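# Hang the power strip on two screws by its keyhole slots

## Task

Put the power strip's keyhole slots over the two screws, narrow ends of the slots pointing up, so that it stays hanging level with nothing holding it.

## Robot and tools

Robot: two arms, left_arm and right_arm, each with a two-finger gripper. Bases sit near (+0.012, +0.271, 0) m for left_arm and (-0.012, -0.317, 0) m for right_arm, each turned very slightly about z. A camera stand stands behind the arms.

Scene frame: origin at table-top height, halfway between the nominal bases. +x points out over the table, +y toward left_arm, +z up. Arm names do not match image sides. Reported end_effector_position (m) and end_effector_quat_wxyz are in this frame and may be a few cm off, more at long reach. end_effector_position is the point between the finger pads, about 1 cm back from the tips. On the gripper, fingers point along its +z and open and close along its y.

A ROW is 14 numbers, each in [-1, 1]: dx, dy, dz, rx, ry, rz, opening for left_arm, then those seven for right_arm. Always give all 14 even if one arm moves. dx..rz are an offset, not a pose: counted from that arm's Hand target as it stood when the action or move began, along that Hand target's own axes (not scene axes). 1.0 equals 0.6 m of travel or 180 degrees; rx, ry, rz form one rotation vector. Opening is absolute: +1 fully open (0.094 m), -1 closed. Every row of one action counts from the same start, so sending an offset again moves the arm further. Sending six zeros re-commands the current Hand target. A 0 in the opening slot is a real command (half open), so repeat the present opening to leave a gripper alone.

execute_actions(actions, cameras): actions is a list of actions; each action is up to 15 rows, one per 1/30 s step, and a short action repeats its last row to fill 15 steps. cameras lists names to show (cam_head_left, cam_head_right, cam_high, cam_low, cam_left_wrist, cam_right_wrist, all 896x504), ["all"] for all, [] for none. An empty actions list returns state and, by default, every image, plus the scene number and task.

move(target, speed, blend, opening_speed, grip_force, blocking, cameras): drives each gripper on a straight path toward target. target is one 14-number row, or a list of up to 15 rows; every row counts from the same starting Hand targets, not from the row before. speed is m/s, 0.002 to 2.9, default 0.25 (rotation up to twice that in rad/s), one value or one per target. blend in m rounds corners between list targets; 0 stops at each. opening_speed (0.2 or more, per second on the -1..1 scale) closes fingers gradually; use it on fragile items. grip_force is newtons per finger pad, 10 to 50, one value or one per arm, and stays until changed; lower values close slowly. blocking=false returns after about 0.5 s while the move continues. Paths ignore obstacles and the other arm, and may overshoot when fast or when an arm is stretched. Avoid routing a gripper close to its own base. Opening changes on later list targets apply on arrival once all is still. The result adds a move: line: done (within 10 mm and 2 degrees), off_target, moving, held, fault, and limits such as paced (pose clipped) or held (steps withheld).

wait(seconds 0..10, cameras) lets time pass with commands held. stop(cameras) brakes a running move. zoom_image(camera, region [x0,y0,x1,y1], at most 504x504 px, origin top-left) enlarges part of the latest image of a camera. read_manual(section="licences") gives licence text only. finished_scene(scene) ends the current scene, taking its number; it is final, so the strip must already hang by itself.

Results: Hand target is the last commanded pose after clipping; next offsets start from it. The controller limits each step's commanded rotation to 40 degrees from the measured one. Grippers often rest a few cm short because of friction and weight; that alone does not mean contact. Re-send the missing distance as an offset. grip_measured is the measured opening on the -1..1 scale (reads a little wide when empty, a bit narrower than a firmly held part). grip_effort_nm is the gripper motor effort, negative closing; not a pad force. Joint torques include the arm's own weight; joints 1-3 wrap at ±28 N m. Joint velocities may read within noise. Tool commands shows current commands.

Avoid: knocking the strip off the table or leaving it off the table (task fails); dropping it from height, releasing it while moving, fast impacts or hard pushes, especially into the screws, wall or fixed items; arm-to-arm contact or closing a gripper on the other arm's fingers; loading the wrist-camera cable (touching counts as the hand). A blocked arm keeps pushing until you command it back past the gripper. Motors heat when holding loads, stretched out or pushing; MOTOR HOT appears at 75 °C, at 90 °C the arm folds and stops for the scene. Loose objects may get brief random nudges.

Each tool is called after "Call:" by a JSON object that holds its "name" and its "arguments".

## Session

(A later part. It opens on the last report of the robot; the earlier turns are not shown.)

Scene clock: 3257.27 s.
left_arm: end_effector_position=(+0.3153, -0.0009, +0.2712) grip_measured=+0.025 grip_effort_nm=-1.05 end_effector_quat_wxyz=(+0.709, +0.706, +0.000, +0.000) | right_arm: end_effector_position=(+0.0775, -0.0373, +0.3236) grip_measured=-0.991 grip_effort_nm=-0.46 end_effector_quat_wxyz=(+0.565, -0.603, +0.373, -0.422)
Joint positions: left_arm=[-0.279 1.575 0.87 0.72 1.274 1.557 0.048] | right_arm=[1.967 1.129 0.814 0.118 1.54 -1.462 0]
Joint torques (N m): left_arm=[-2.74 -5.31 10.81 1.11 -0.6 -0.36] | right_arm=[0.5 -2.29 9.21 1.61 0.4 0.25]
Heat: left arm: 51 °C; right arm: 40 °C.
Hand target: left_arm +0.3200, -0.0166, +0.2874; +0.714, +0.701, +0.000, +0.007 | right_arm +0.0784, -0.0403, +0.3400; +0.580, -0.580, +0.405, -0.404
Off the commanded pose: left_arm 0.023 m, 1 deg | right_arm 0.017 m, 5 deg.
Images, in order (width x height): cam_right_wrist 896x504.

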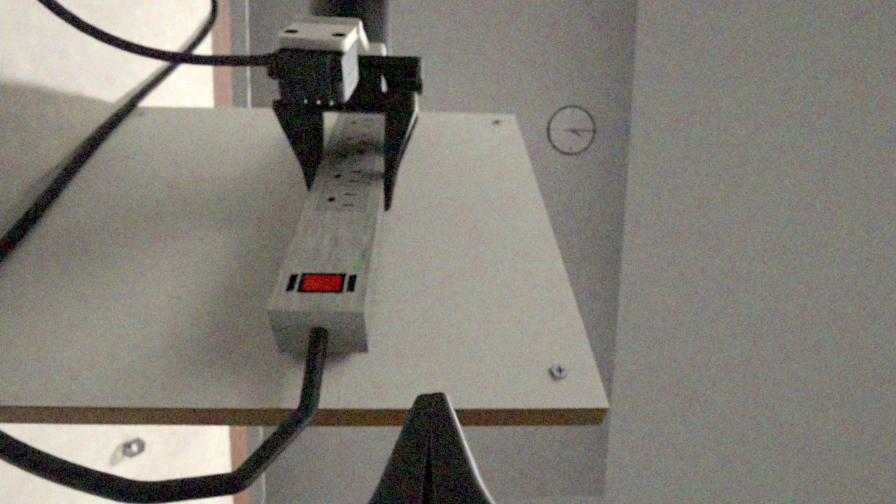

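Call:
{"name": "execute_actions", "arguments": {"actions": [[[-0.003,0.05,-0.005,0,0,0.003,-0.4,0,0,0,0,0,0,-1],[-0.003,0.05,-0.005,0,0,0.003,-0.4,0,0,0,0,0,0,-1],[-0.003,0.05,-0.005,0,0,0.003,-0.4,0,0,0,0,0,0,-1],[-0.003,0.05,-0.005,0,0,0.003,-0.4,0,0,0,0,0,0,-1],[-0.003,-0.05,-0.005,0,0,-0.003,-0.4,0,0,0,0,0,0,-1],[-0.003,-0.05,-0.005,0,0,-0.003,-0.4,0,0,0,0,0,0,-1],[-0.003,-0.05,-0.005,0,0,-0.003,-0.4,0,0,0,0,0,0,-1],[-0.003,-0.05,-0.005,0,0,-0.003,-0.4,0,0,0,0,0,0,-1],[-0.003,0.045,-0.005,0,0,0.003,-0.4,0,0,0,0,0,0,-1],[-0.003,0.045,-0.005,0,0,0.003,-0.4,0,0,0,0,0,0,-1],[-0.003,0.045,-0.005,0,0,0.003,-0.4,0,0,0,0,0,0,-1],[-0.003,-0.035,-0.005,0,0,-0.002,-0.4,0,0,0,0,0,0,-1],[-0.003,-0.035,-0.005,0,0,-0.002,-0.4,0,0,0,0,0,0,-1],[-0.003,-0.035,-0.005,0,0,-0.002,-0.4,0,0,0,0,0,0,-1],[-0.003,0.0,-0.005,0,0,0,-0.4,0,0,0,0,0,0,-1]]]}}

Call:
{"name": "execute_actions", "arguments": {"actions": [[[0.003,0.05,0.005,0,0,0.003,-0.4,0,0,0,0,0,0,-1],[0.003,0.05,0.005,0,0,0.003,-0.4,0,0,0,0,0,0,-1],[0.003,0.05,0.005,0,0,0.003,-0.4,0,0,0,0,0,0,-1],[0.003,0.05,0.005,0,0,0.003,-0.4,0,0,0,0,0,0,-1],[0.003,-0.05,0.005,0,0,-0.003,-0.4,0,0,0,0,0,0,-1],[0.003,-0.05,0.005,0,0,-0.003,-0.4,0,0,0,0,0,0,-1],[0.003,-0.05,0.005,0,0,-0.003,-0.4,0,0,0,0,0,0,-1],[0.003,-0.05,0.005,0,0,-0.003,-0.4,0,0,0,0,0,0,-1],[0.003,0.045,0.005,0,0,0.003,-0.4,0,0,0,0,0,0,-1],[0.003,0.045,0.005,0,0,0.003,-0.4,0,0,0,0,0,0,-1],[0.003,0.045,0.005,0,0,0.003,-0.4,0,0,0,0,0,0,-1],[0.003,-0.035,0.005,0,0,-0.002,-0.4,0,0,0,0,0,0,-1],[0.003,-0.035,0.005,0,0,-0.002,-0.4,0,0,0,0,0,0,-1],[0.003,-0.035,0.005,0,0,-0.002,-0.4,0,0,0,0,0,0,-1],[0.003,0.0,0.005,0,0,0,-0.4,0,0,0,0,0,0,-1]]], "cameras": ["cam_right_wrist"]}}

Call:
{"name": "zoom_image", "arguments": {"camera": "cam_right_wrist", "region": [260, 280, 400, 360]}}

Scene clock: 3273.10 s.
left_arm: end_effector_position=(+0.3158, -0.0007, +0.2710) grip_measured=+0.025 grip_effort_nm=-1.05 end_effector_quat_wxyz=(+0.710, +0.704, -0.001, +0.000) | right_arm: end_effector_position=(+0.0775, -0.0373, +0.3236) grip_measured=-0.991 grip_effort_nm=-0.46 end_effector_quat_wxyz=(+0.565, -0.603, +0.373, -0.422)
Joint positions: left_arm=[-0.277 1.581 0.868 0.74 1.277 1.547 0.048] | right_arm=[1.967 1.129 0.814 0.118 1.54 -1.462 0]
Joint torques (N m): left_arm=[-2.35 -6.26 10.1 0.95 -0.58 -0.29] | right_arm=[0.49 -2.32 9.16 1.56 0.46 0.23]
Heat: left arm: 52 °C; right arm: 40 °C.
Hand target: left_arm +0.3181, -0.0136, +0.2873; +0.714, +0.701, +0.000, +0.007 | right_arm +0.0784, -0.0403, +0.3400; +0.580, -0.580, +0.405, -0.404
Off the commanded pose: left_arm 0.021 m, 1 deg | right_arm 0.017 m, 5 deg.

Scene clock: 3273.90 s.
left_arm: end_effector_position=(+0.3154, -0.0011, +0.2715) grip_measured=+0.025 grip_effort_nm=-1.05 end_effector_quat_wxyz=(+0.710, +0.704, -0.005, -0.004) | right_arm: end_effector_position=(+0.0775, -0.0373, +0.3236) grip_measured=-0.991 grip_effort_nm=-0.46 end_effector_quat_wxyz=(+0.565, -0.603, +0.373, -0.422)
Joint positions: left_arm=[-0.277 1.587 0.874 0.744 1.288 1.543 0.048] | right_arm=[1.967 1.129 0.814 0.118 1.54 -1.462 0]
Joint torques (N m): left_arm=[-2.85 -6.06 10.36 0.93 -0.76 -0.26] | right_arm=[0.61 -2.36 9.24 1.59 0.42 0.22]
Heat: left arm: 52 °C; right arm: 40 °C.
Hand target: left_arm +0.3199, -0.0166, +0.2874; +0.714, +0.701, -0.001, +0.007 | right_arm +0.0784, -0.0403, +0.3400; +0.580, -0.580, +0.405, -0.404
Off the commanded pose: left_arm 0.023 m, 1 deg | right_arm 0.017 m, 5 deg.
Images, in order (width x height): cam_right_wrist 896x504.

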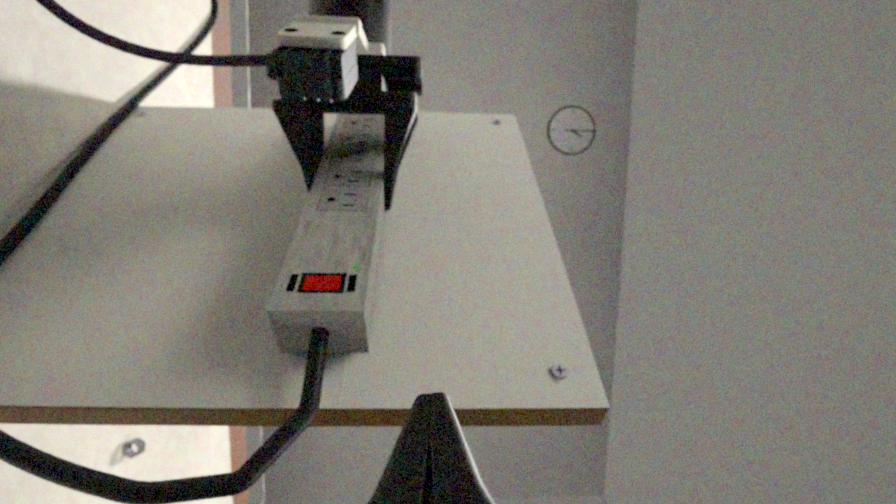

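Scaled by 3.600.

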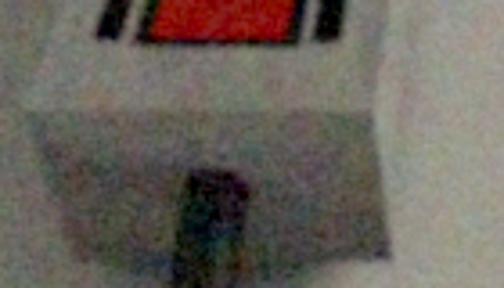

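Call:
{"name": "execute_actions", "arguments": {"actions": [[[0.004,0.0,0.008,0,0.003,0.0,-0.4,0,0,0,0,0,0,-1],[0.008,0.0,0.016,0,0.006,0.0,-0.4,0,0,0,0,0,0,-1],[0.01,0.0,0.02,0,0.008,0.0,-0.4,0,0,0,0,0,0,-1]]], "cameras": ["cam_right_wrist"]}}

Call:
{"name": "zoom_image", "arguments": {"camera": "cam_right_wrist", "region": [260, 280, 400, 360]}}

Scene clock: 3281.27 s.
left_arm: end_effector_position=(+0.3155, -0.0011, +0.2715) grip_measured=+0.025 grip_effort_nm=-1.05 end_effector_quat_wxyz=(+0.710, +0.704, -0.005, -0.003) | right_arm: end_effector_position=(+0.0775, -0.0373, +0.3236) grip_measured=-0.991 grip_effort_nm=-0.46 end_effector_quat_wxyz=(+0.565, -0.603, +0.373, -0.422)
Joint positions: left_arm=[-0.277 1.587 0.874 0.744 1.287 1.543 0.048] | right_arm=[1.967 1.129 0.814 0.118 1.54 -1.462 0]
Joint torques (N m): left_arm=[-5.09 -5.14 11.33 0.91 -1.38 -0.22] | right_arm=[0.5 -2.28 9.11 1.57 0.43 0.22]
Heat: left arm: 52 °C; right arm: 40 °C.
Hand target: left_arm +0.3261, -0.0285, +0.2877; +0.714, +0.700, +0.009, +0.016 | right_arm +0.0784, -0.0403, +0.3400; +0.580, -0.580, +0.405, -0.404
Off the commanded pose: left_arm 0.034 m, 3 deg | right_arm 0.017 m, 5 deg.
Images, in order (width x height): cam_right_wrist 896x504.

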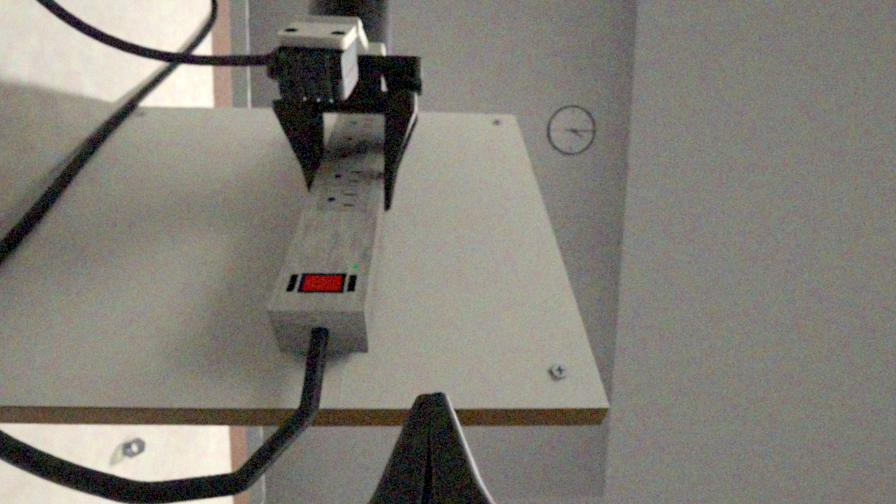

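Scaled by 3.600.

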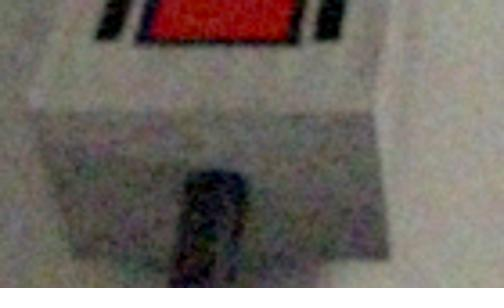

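Call:
{"name": "execute_actions", "arguments": {"actions": [[[-0.02,0.0,-0.012,0,0.0,0.0,-0.4,0,0,0,0,0,0,-1],[-0.03,0.0,-0.012,0,0.0,0.0,-0.4,0,0,0,0,0,0,-1]]]}}

Scene clock: 3285.93 s.
left_arm: end_effector_position=(+0.3152, -0.0012, +0.2724) grip_measured=+0.025 grip_effort_nm=-1.05 end_effector_quat_wxyz=(+0.711, +0.704, +0.004, +0.005) | right_arm: end_effector_position=(+0.0775, -0.0373, +0.3236) grip_measured=-0.991 grip_effort_nm=-0.46 end_effector_quat_wxyz=(+0.565, -0.603, +0.373, -0.422)
Joint positions: left_arm=[-0.282 1.569 0.859 0.741 1.258 1.543 0.048] | right_arm=[1.967 1.129 0.814 0.118 1.54 -1.462 0]
Joint torques (N m): left_arm=[-4.93 -8.46 7.38 0.92 -1.03 -0.2] | right_arm=[0.51 -2.3 9.17 1.6 0.42 0.25]
Heat: left arm: 52 °C; right arm: 40 °C.
Hand target: left_arm +0.3078, -0.0219, +0.2874; +0.714, +0.700, +0.008, +0.016 | right_arm +0.0784, -0.0403, +0.3400; +0.580, -0.580, +0.405, -0.404
Off the commanded pose: left_arm 0.027 m, 1 deg | right_arm 0.017 m, 5 deg.

Call:
{"name": "execute_actions", "arguments": {"actions": [[[-0.008,0.0,-0.014,0,0.0,0.0,-0.4,0,0,0,0,0,0,-1],[-0.012,0.0,-0.022,0,0.0,0.0,-0.4,0,0,0,0,0,0,-1]]], "cameras": ["cam_right_wrist"]}}

Scene clock: 3290.87 s.
left_arm: end_effector_position=(+0.3132, +0.0003, +0.2722) grip_measured=+0.025 grip_effort_nm=-1.05 end_effector_quat_wxyz=(+0.710, +0.704, +0.018, +0.018) | right_arm: end_effector_position=(+0.0775, -0.0373, +0.3236) grip_measured=-0.991 grip_effort_nm=-0.46 end_effector_quat_wxyz=(+0.565, -0.603, +0.373, -0.422)
Joint positions: left_arm=[-0.287 1.535 0.827 0.735 1.216 1.545 0.048] | right_arm=[1.967 1.129 0.814 0.118 1.54 -1.462 0]
Joint torques (N m): left_arm=[-2.44 -8.81 6.94 0.95 -0.27 -0.21] | right_arm=[0.54 -2.29 9.21 1.58 0.42 0.26]
Heat: left arm: 52 °C; right arm: 40 °C.
Hand target: left_arm +0.3002, -0.0090, +0.2871; +0.714, +0.700, +0.009, +0.016 | right_arm +0.0784, -0.0403, +0.3400; +0.580, -0.580, +0.405, -0.404
Off the commanded pose: left_arm 0.022 m, 1 deg | right_arm 0.017 m, 5 deg.
Images, in order (width x height): cam_right_wrist 896x504.

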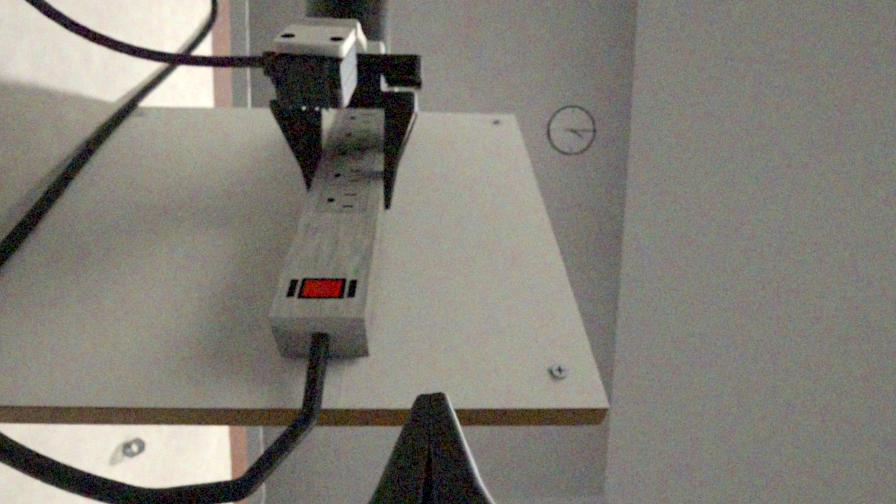

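Call:
{"name": "execute_actions", "arguments": {"actions": [[[-0.014,0.0,0.008,0,0.0,0.0,-0.4,0,0,0,0,0,0,-1],[-0.028,0.0,0.012,0,0.0,0.0,-0.4,0,0,0,0,0,0,-1]]], "cameras": ["cam_right_wrist"]}}

Call:
{"name": "zoom_image", "arguments": {"camera": "cam_right_wrist", "region": [260, 280, 400, 360]}}

Scene clock: 3297.43 s.
left_arm: end_effector_position=(+0.2946, -0.0123, +0.2761) grip_measured=+0.025 grip_effort_nm=-1.05 end_effector_quat_wxyz=(+0.712, +0.702, +0.013, +0.021) | right_arm: end_effector_position=(+0.0775, -0.0373, +0.3236) grip_measured=-0.991 grip_effort_nm=-0.46 end_effector_quat_wxyz=(+0.565, -0.603, +0.373, -0.422)
Joint positions: left_arm=[-0.346 1.478 0.785 0.728 1.158 1.551 0.048] | right_arm=[1.967 1.129 0.814 0.118 1.54 -1.462 0]
Joint torques (N m): left_arm=[-1.44 -7.97 6.93 0.91 -0.11 -0.22] | right_arm=[0.51 -2.28 9.2 1.6 0.39 0.25]
Heat: left arm: 51 °C; right arm: 41 °C.
Hand target: left_arm +0.2837, -0.0168, +0.2871; +0.714, +0.700, +0.009, +0.016 | right_arm +0.0784, -0.0403, +0.3400; +0.580, -0.580, +0.405, -0.404
Off the commanded pose: left_arm 0.016 m, 1 deg | right_arm 0.017 m, 5 deg.
Images, in order (width x height): cam_right_wrist 896x504.

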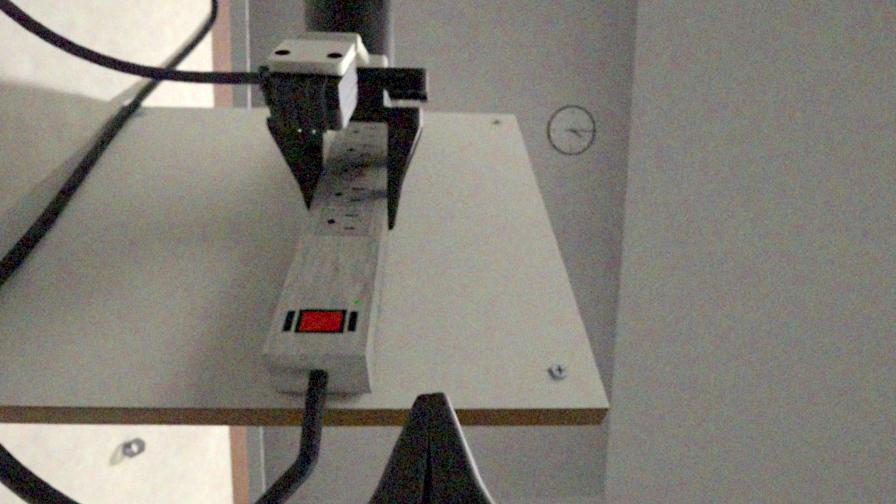

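Scaled by 3.600.

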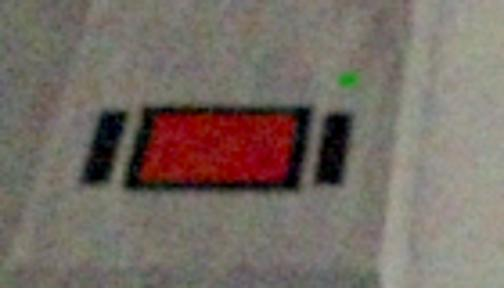

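Call:
{"name": "move", "arguments": {"target": [[-0.0084,0,-0.0144,0,0,0,-0.4,0,0,0,0,0,0,-1],[0.0366,0.0065,-0.035,0,-0.003,-0.003,-0.4,0,0,0,0,0,0,-1]], "speed": 0.1}}

Call:
{"name": "execute_actions", "arguments": {"actions": [[[0.013,0.035,0.0,0,0,0.003,-0.4,0,0,0,0,0,0,-1],[0.013,0.035,0.0,0,0,0.003,-0.4,0,0,0,0,0,0,-1],[0.013,0.035,0.0,0,0,0.003,-0.4,0,0,0,0,0,0,-1],[-0.013,-0.035,0.0,0,0,-0.003,-0.4,0,0,0,0,0,0,-1],[-0.013,-0.035,0.0,0,0,-0.003,-0.4,0,0,0,0,0,0,-1],[-0.013,-0.035,0.0,0,0,-0.003,-0.4,0,0,0,0,0,0,-1],[0.008,0.023,0.0,0,0,0.002,-0.4,0,0,0,0,0,0,-1],[0.008,0.023,0.0,0,0,0.002,-0.4,0,0,0,0,0,0,-1],[0.008,0.023,0.0,0,0,0.002,-0.4,0,0,0,0,0,0,-1],[-0.008,-0.023,0.0,0,0,-0.002,-0.4,0,0,0,0,0,0,-1],[-0.008,-0.023,0.0,0,0,-0.002,-0.4,0,0,0,0,0,0,-1],[-0.008,-0.023,0.0,0,0,-0.002,-0.4,0,0,0,0,0,0,-1],[0,0,0,0,0,0,-0.4,0,0,0,0,0,0,-1],[0,0,0,0,0,0,-0.4,0,0,0,0,0,0,-1],[0,0,0,0,0,0,-0.4,0,0,0,0,0,0,-1]]], "cameras": ["cam_right_wrist"]}}

Call:
{"name": "zoom_image", "arguments": {"camera": "cam_right_wrist", "region": [260, 280, 400, 360]}}

Scene clock: 3322.40 s.
left_arm: end_effector_position=(+0.3080, +0.0084, +0.2759) grip_measured=+0.025 grip_effort_nm=-1.05 end_effector_quat_wxyz=(+0.710, +0.703, +0.021, +0.028) | right_arm: end_effector_position=(+0.0775, -0.0373, +0.3236) grip_measured=-0.991 grip_effort_nm=-0.46 end_effector_quat_wxyz=(+0.565, -0.603, +0.373, -0.422)
Joint positions: left_arm=[-0.27 1.487 0.796 0.723 1.213 1.551 0.048] | right_arm=[1.967 1.129 0.814 0.118 1.54 -1.462 0]
Joint torques (N m): left_arm=[0.03 -5 10.67 0.97 0.43 -0.41] | right_arm=[0.53 -2.3 9.14 1.58 0.42 0.24]
Heat: left arm: 50 °C; right arm: 41 °C.
Hand target: left_arm +0.3049, +0.0050, +0.2908; +0.714, +0.700, +0.009, +0.009 | right_arm +0.0784, -0.0403, +0.3400; +0.580, -0.580, +0.405, -0.404
Off the commanded pose: left_arm 0.016 m, 3 deg | right_arm 0.017 m, 5 deg.
move: off_target (left_arm, right_arm)

Scene clock: 3323.20 s.
left_arm: end_effector_position=(+0.3089, +0.0078, +0.2765) grip_measured=+0.025 grip_effort_nm=-1.05 end_effector_quat_wxyz=(+0.710, +0.704, +0.021, +0.019) | right_arm: end_effector_position=(+0.0775, -0.0373, +0.3236) grip_measured=-0.991 grip_effort_nm=-0.46 end_effector_quat_wxyz=(+0.565, -0.603, +0.373, -0.422)
Joint positions: left_arm=[-0.268 1.497 0.811 0.71 1.227 1.545 0.048] | right_arm=[1.967 1.129 0.814 0.118 1.54 -1.462 0]
Joint torques (N m): left_arm=[-0.16 -5.59 9.61 1.07 0.29 -0.35] | right_arm=[0.51 -2.33 9.2 1.57 0.46 0.27]
Heat: left arm: 50 °C; right arm: 41 °C.
Hand target: left_arm +0.3049, +0.0050, +0.2908; +0.714, +0.700, +0.009, +0.009 | right_arm +0.0784, -0.0403, +0.3400; +0.580, -0.580, +0.405, -0.404
Off the commanded pose: left_arm 0.015 m, 2 deg | right_arm 0.017 m, 5 deg.
Images, in order (width x height): cam_right_wrist 896x504.

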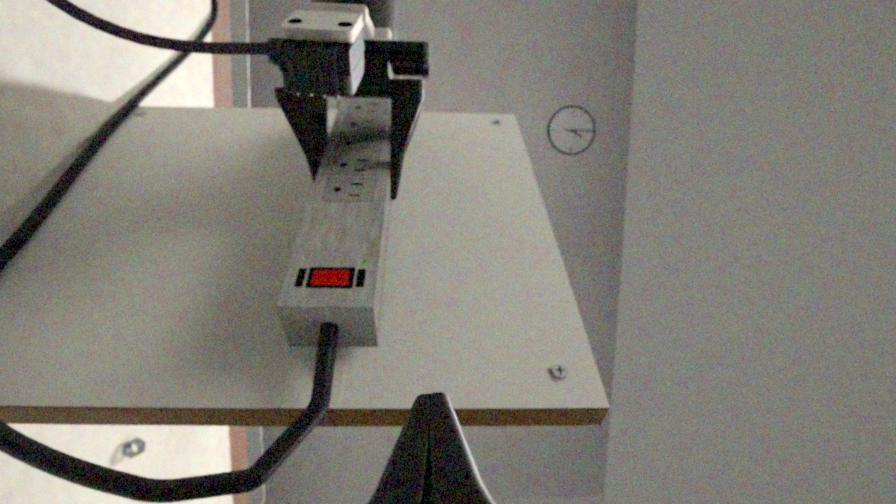

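Scaled by 3.600.

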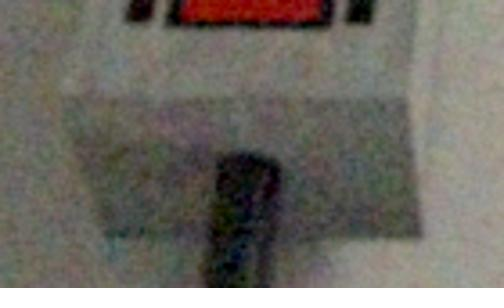

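Call:
{"name": "execute_actions", "arguments": {"actions": [[[0.012,0.03,0.003,0,-0.008,0.004,-0.4,0,0,0,0,0,0,-1],[0.012,0.03,0.003,0,-0.008,0.004,-0.4,0,0,0,0,0,0,-1],[0.012,0.03,0.003,0,-0.008,0.004,-0.4,0,0,0,0,0,0,-1],[-0.012,-0.042,0.003,0,-0.008,-0.004,-0.4,0,0,0,0,0,0,-1],[-0.012,-0.042,0.003,0,-0.008,-0.004,-0.4,0,0,0,0,0,0,-1],[-0.012,-0.042,0.003,0,-0.008,-0.004,-0.4,0,0,0,0,0,0,-1],[0.009,0.013,0.004,0,-0.008,0.002,-0.4,0,0,0,0,0,0,-1],[0.009,0.013,0.004,0,-0.008,0.002,-0.4,0,0,0,0,0,0,-1],[0.009,0.013,0.004,0,-0.008,0.002,-0.4,0,0,0,0,0,0,-1],[-0.006,-0.03,0.005,0,-0.008,-0.001,-0.4,0,0,0,0,0,0,-1],[-0.006,-0.03,0.005,0,-0.008,-0.001,-0.4,0,0,0,0,0,0,-1],[-0.006,-0.03,0.005,0,-0.008,-0.001,-0.4,0,0,0,0,0,0,-1],[0.002,-0.008,0.005,0,-0.008,0.001,-0.4,0,0,0,0,0,0,-1],[0.002,-0.008,0.005,0,-0.008,0.001,-0.4,0,0,0,0,0,0,-1],[0.002,-0.008,0.005,0,-0.008,0.001,-0.4,0,0,0,0,0,0,-1]]], "cameras": ["cam_right_wrist"]}}

Call:
{"name": "zoom_image", "arguments": {"camera": "cam_right_wrist", "region": [260, 280, 400, 360]}}

Scene clock: 3337.83 s.
left_arm: end_effector_position=(+0.3106, +0.0061, +0.2724) grip_measured=+0.025 grip_effort_nm=-1.05 end_effector_quat_wxyz=(+0.709, +0.704, +0.015, +0.011) | right_arm: end_effector_position=(+0.0775, -0.0373, +0.3236) grip_measured=-0.991 grip_effort_nm=-0.46 end_effector_quat_wxyz=(+0.565, -0.603, +0.373, -0.422)
Joint positions: left_arm=[-0.268 1.526 0.822 0.726 1.248 1.544 0.048] | right_arm=[1.967 1.129 0.814 0.118 1.54 -1.462 0]
Joint torques (N m): left_arm=[-0.4 -5.63 9.44 1.16 0.32 -0.31] | right_arm=[0.58 -2.25 9.28 1.58 0.41 0.26]
Heat: left arm: 50 °C; right arm: 41 °C.
Hand target: left_arm +0.3061, +0.0020, +0.2860; +0.714, +0.700, -0.002, +0.001 | right_arm +0.0784, -0.0403, +0.3400; +0.580, -0.580, +0.405, -0.404
Off the commanded pose: left_arm 0.015 m, 2 deg | right_arm 0.017 m, 5 deg.
Images, in order (width x height): cam_right_wrist 896x504.

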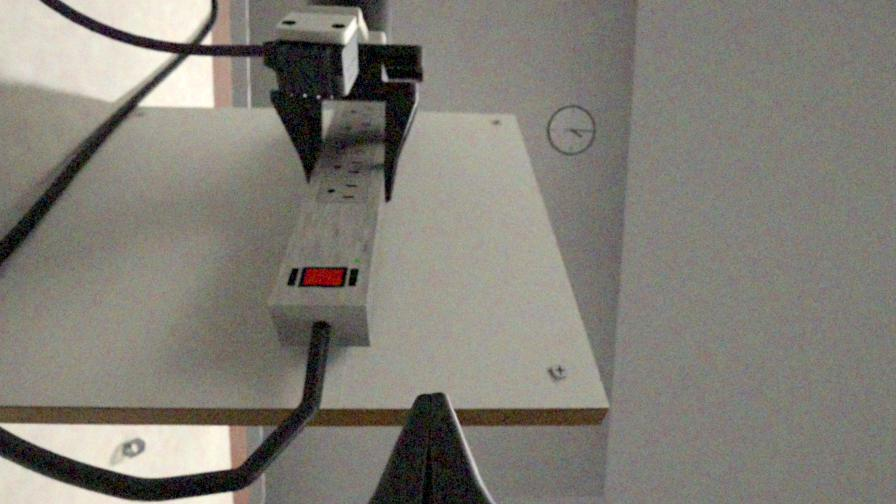

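Scaled by 3.600.

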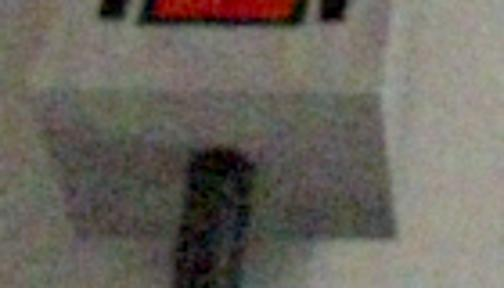

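Call:
{"name": "execute_actions", "arguments": {"actions": [[[0.003,0,0.005,0,0,0,-0.4,0,0,0,0,0,0,-1],[0.005,0,0.008,0,0,0,-0.4,0,0,0,0,0,0,-1],[0.006,0,0.0105,0,0,0,-0.4,0,0,0,0,0,0,-1],[0.008,0,0.013,0,0,0,-0.4,0,0,0,0,0,0,-1],[0.0095,0,0.016,0,0,0,-0.4,0,0,0,0,0,0,-1],[0.011,0,0.0185,0,0,0,-0.4,0,0,0,0,0,0,-1],[0.0123,0,0.0208,0,0,0,-0.4,0,0,0,0,0,0,-1]]], "cameras": ["cam_right_wrist"]}}

Call:
{"name": "zoom_image", "arguments": {"camera": "cam_right_wrist", "region": [260, 280, 400, 360]}}

Scene clock: 3346.93 s.
left_arm: end_effector_position=(+0.3145, -0.0001, +0.2694) grip_measured=+0.025 grip_effort_nm=-1.05 end_effector_quat_wxyz=(+0.709, +0.705, +0.015, +0.005) | right_arm: end_effector_position=(+0.0775, -0.0373, +0.3236) grip_measured=-0.991 grip_effort_nm=-0.46 end_effector_quat_wxyz=(+0.565, -0.603, +0.373, -0.422)
Joint positions: left_arm=[-0.282 1.556 0.843 0.726 1.243 1.544 0.048] | right_arm=[1.967 1.129 0.814 0.118 1.54 -1.462 0]
Joint torques (N m): left_arm=[-1.63 -5.11 10.92 1.14 -0.01 -0.29] | right_arm=[0.51 -2.39 9.13 1.58 0.41 0.25]
Heat: left arm: 49 °C; right arm: 41 °C.
Hand target: left_arm +0.3135, -0.0105, +0.2863; +0.714, +0.700, -0.002, +0.001 | right_arm +0.0784, -0.0403, +0.3400; +0.580, -0.580, +0.405, -0.404
Off the commanded pose: left_arm 0.020 m, 2 deg | right_arm 0.017 m, 5 deg.
Images, in order (width x height): cam_right_wrist 896x504.

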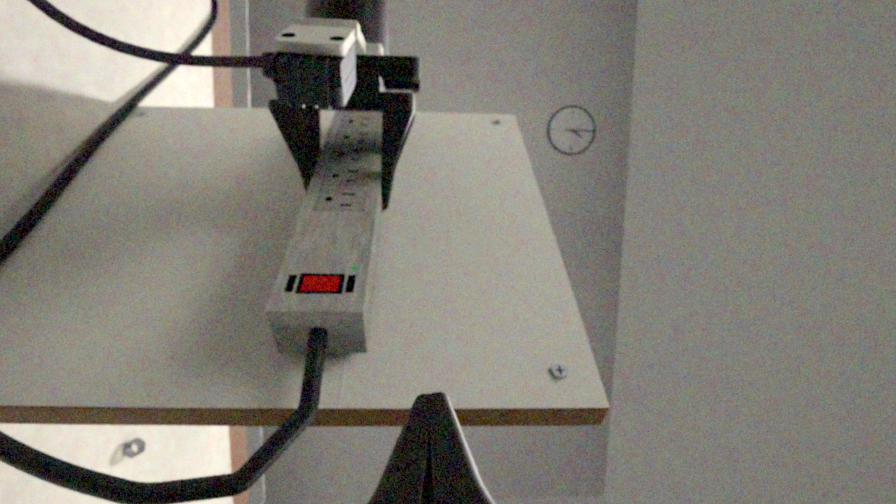

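Scaled by 3.600.

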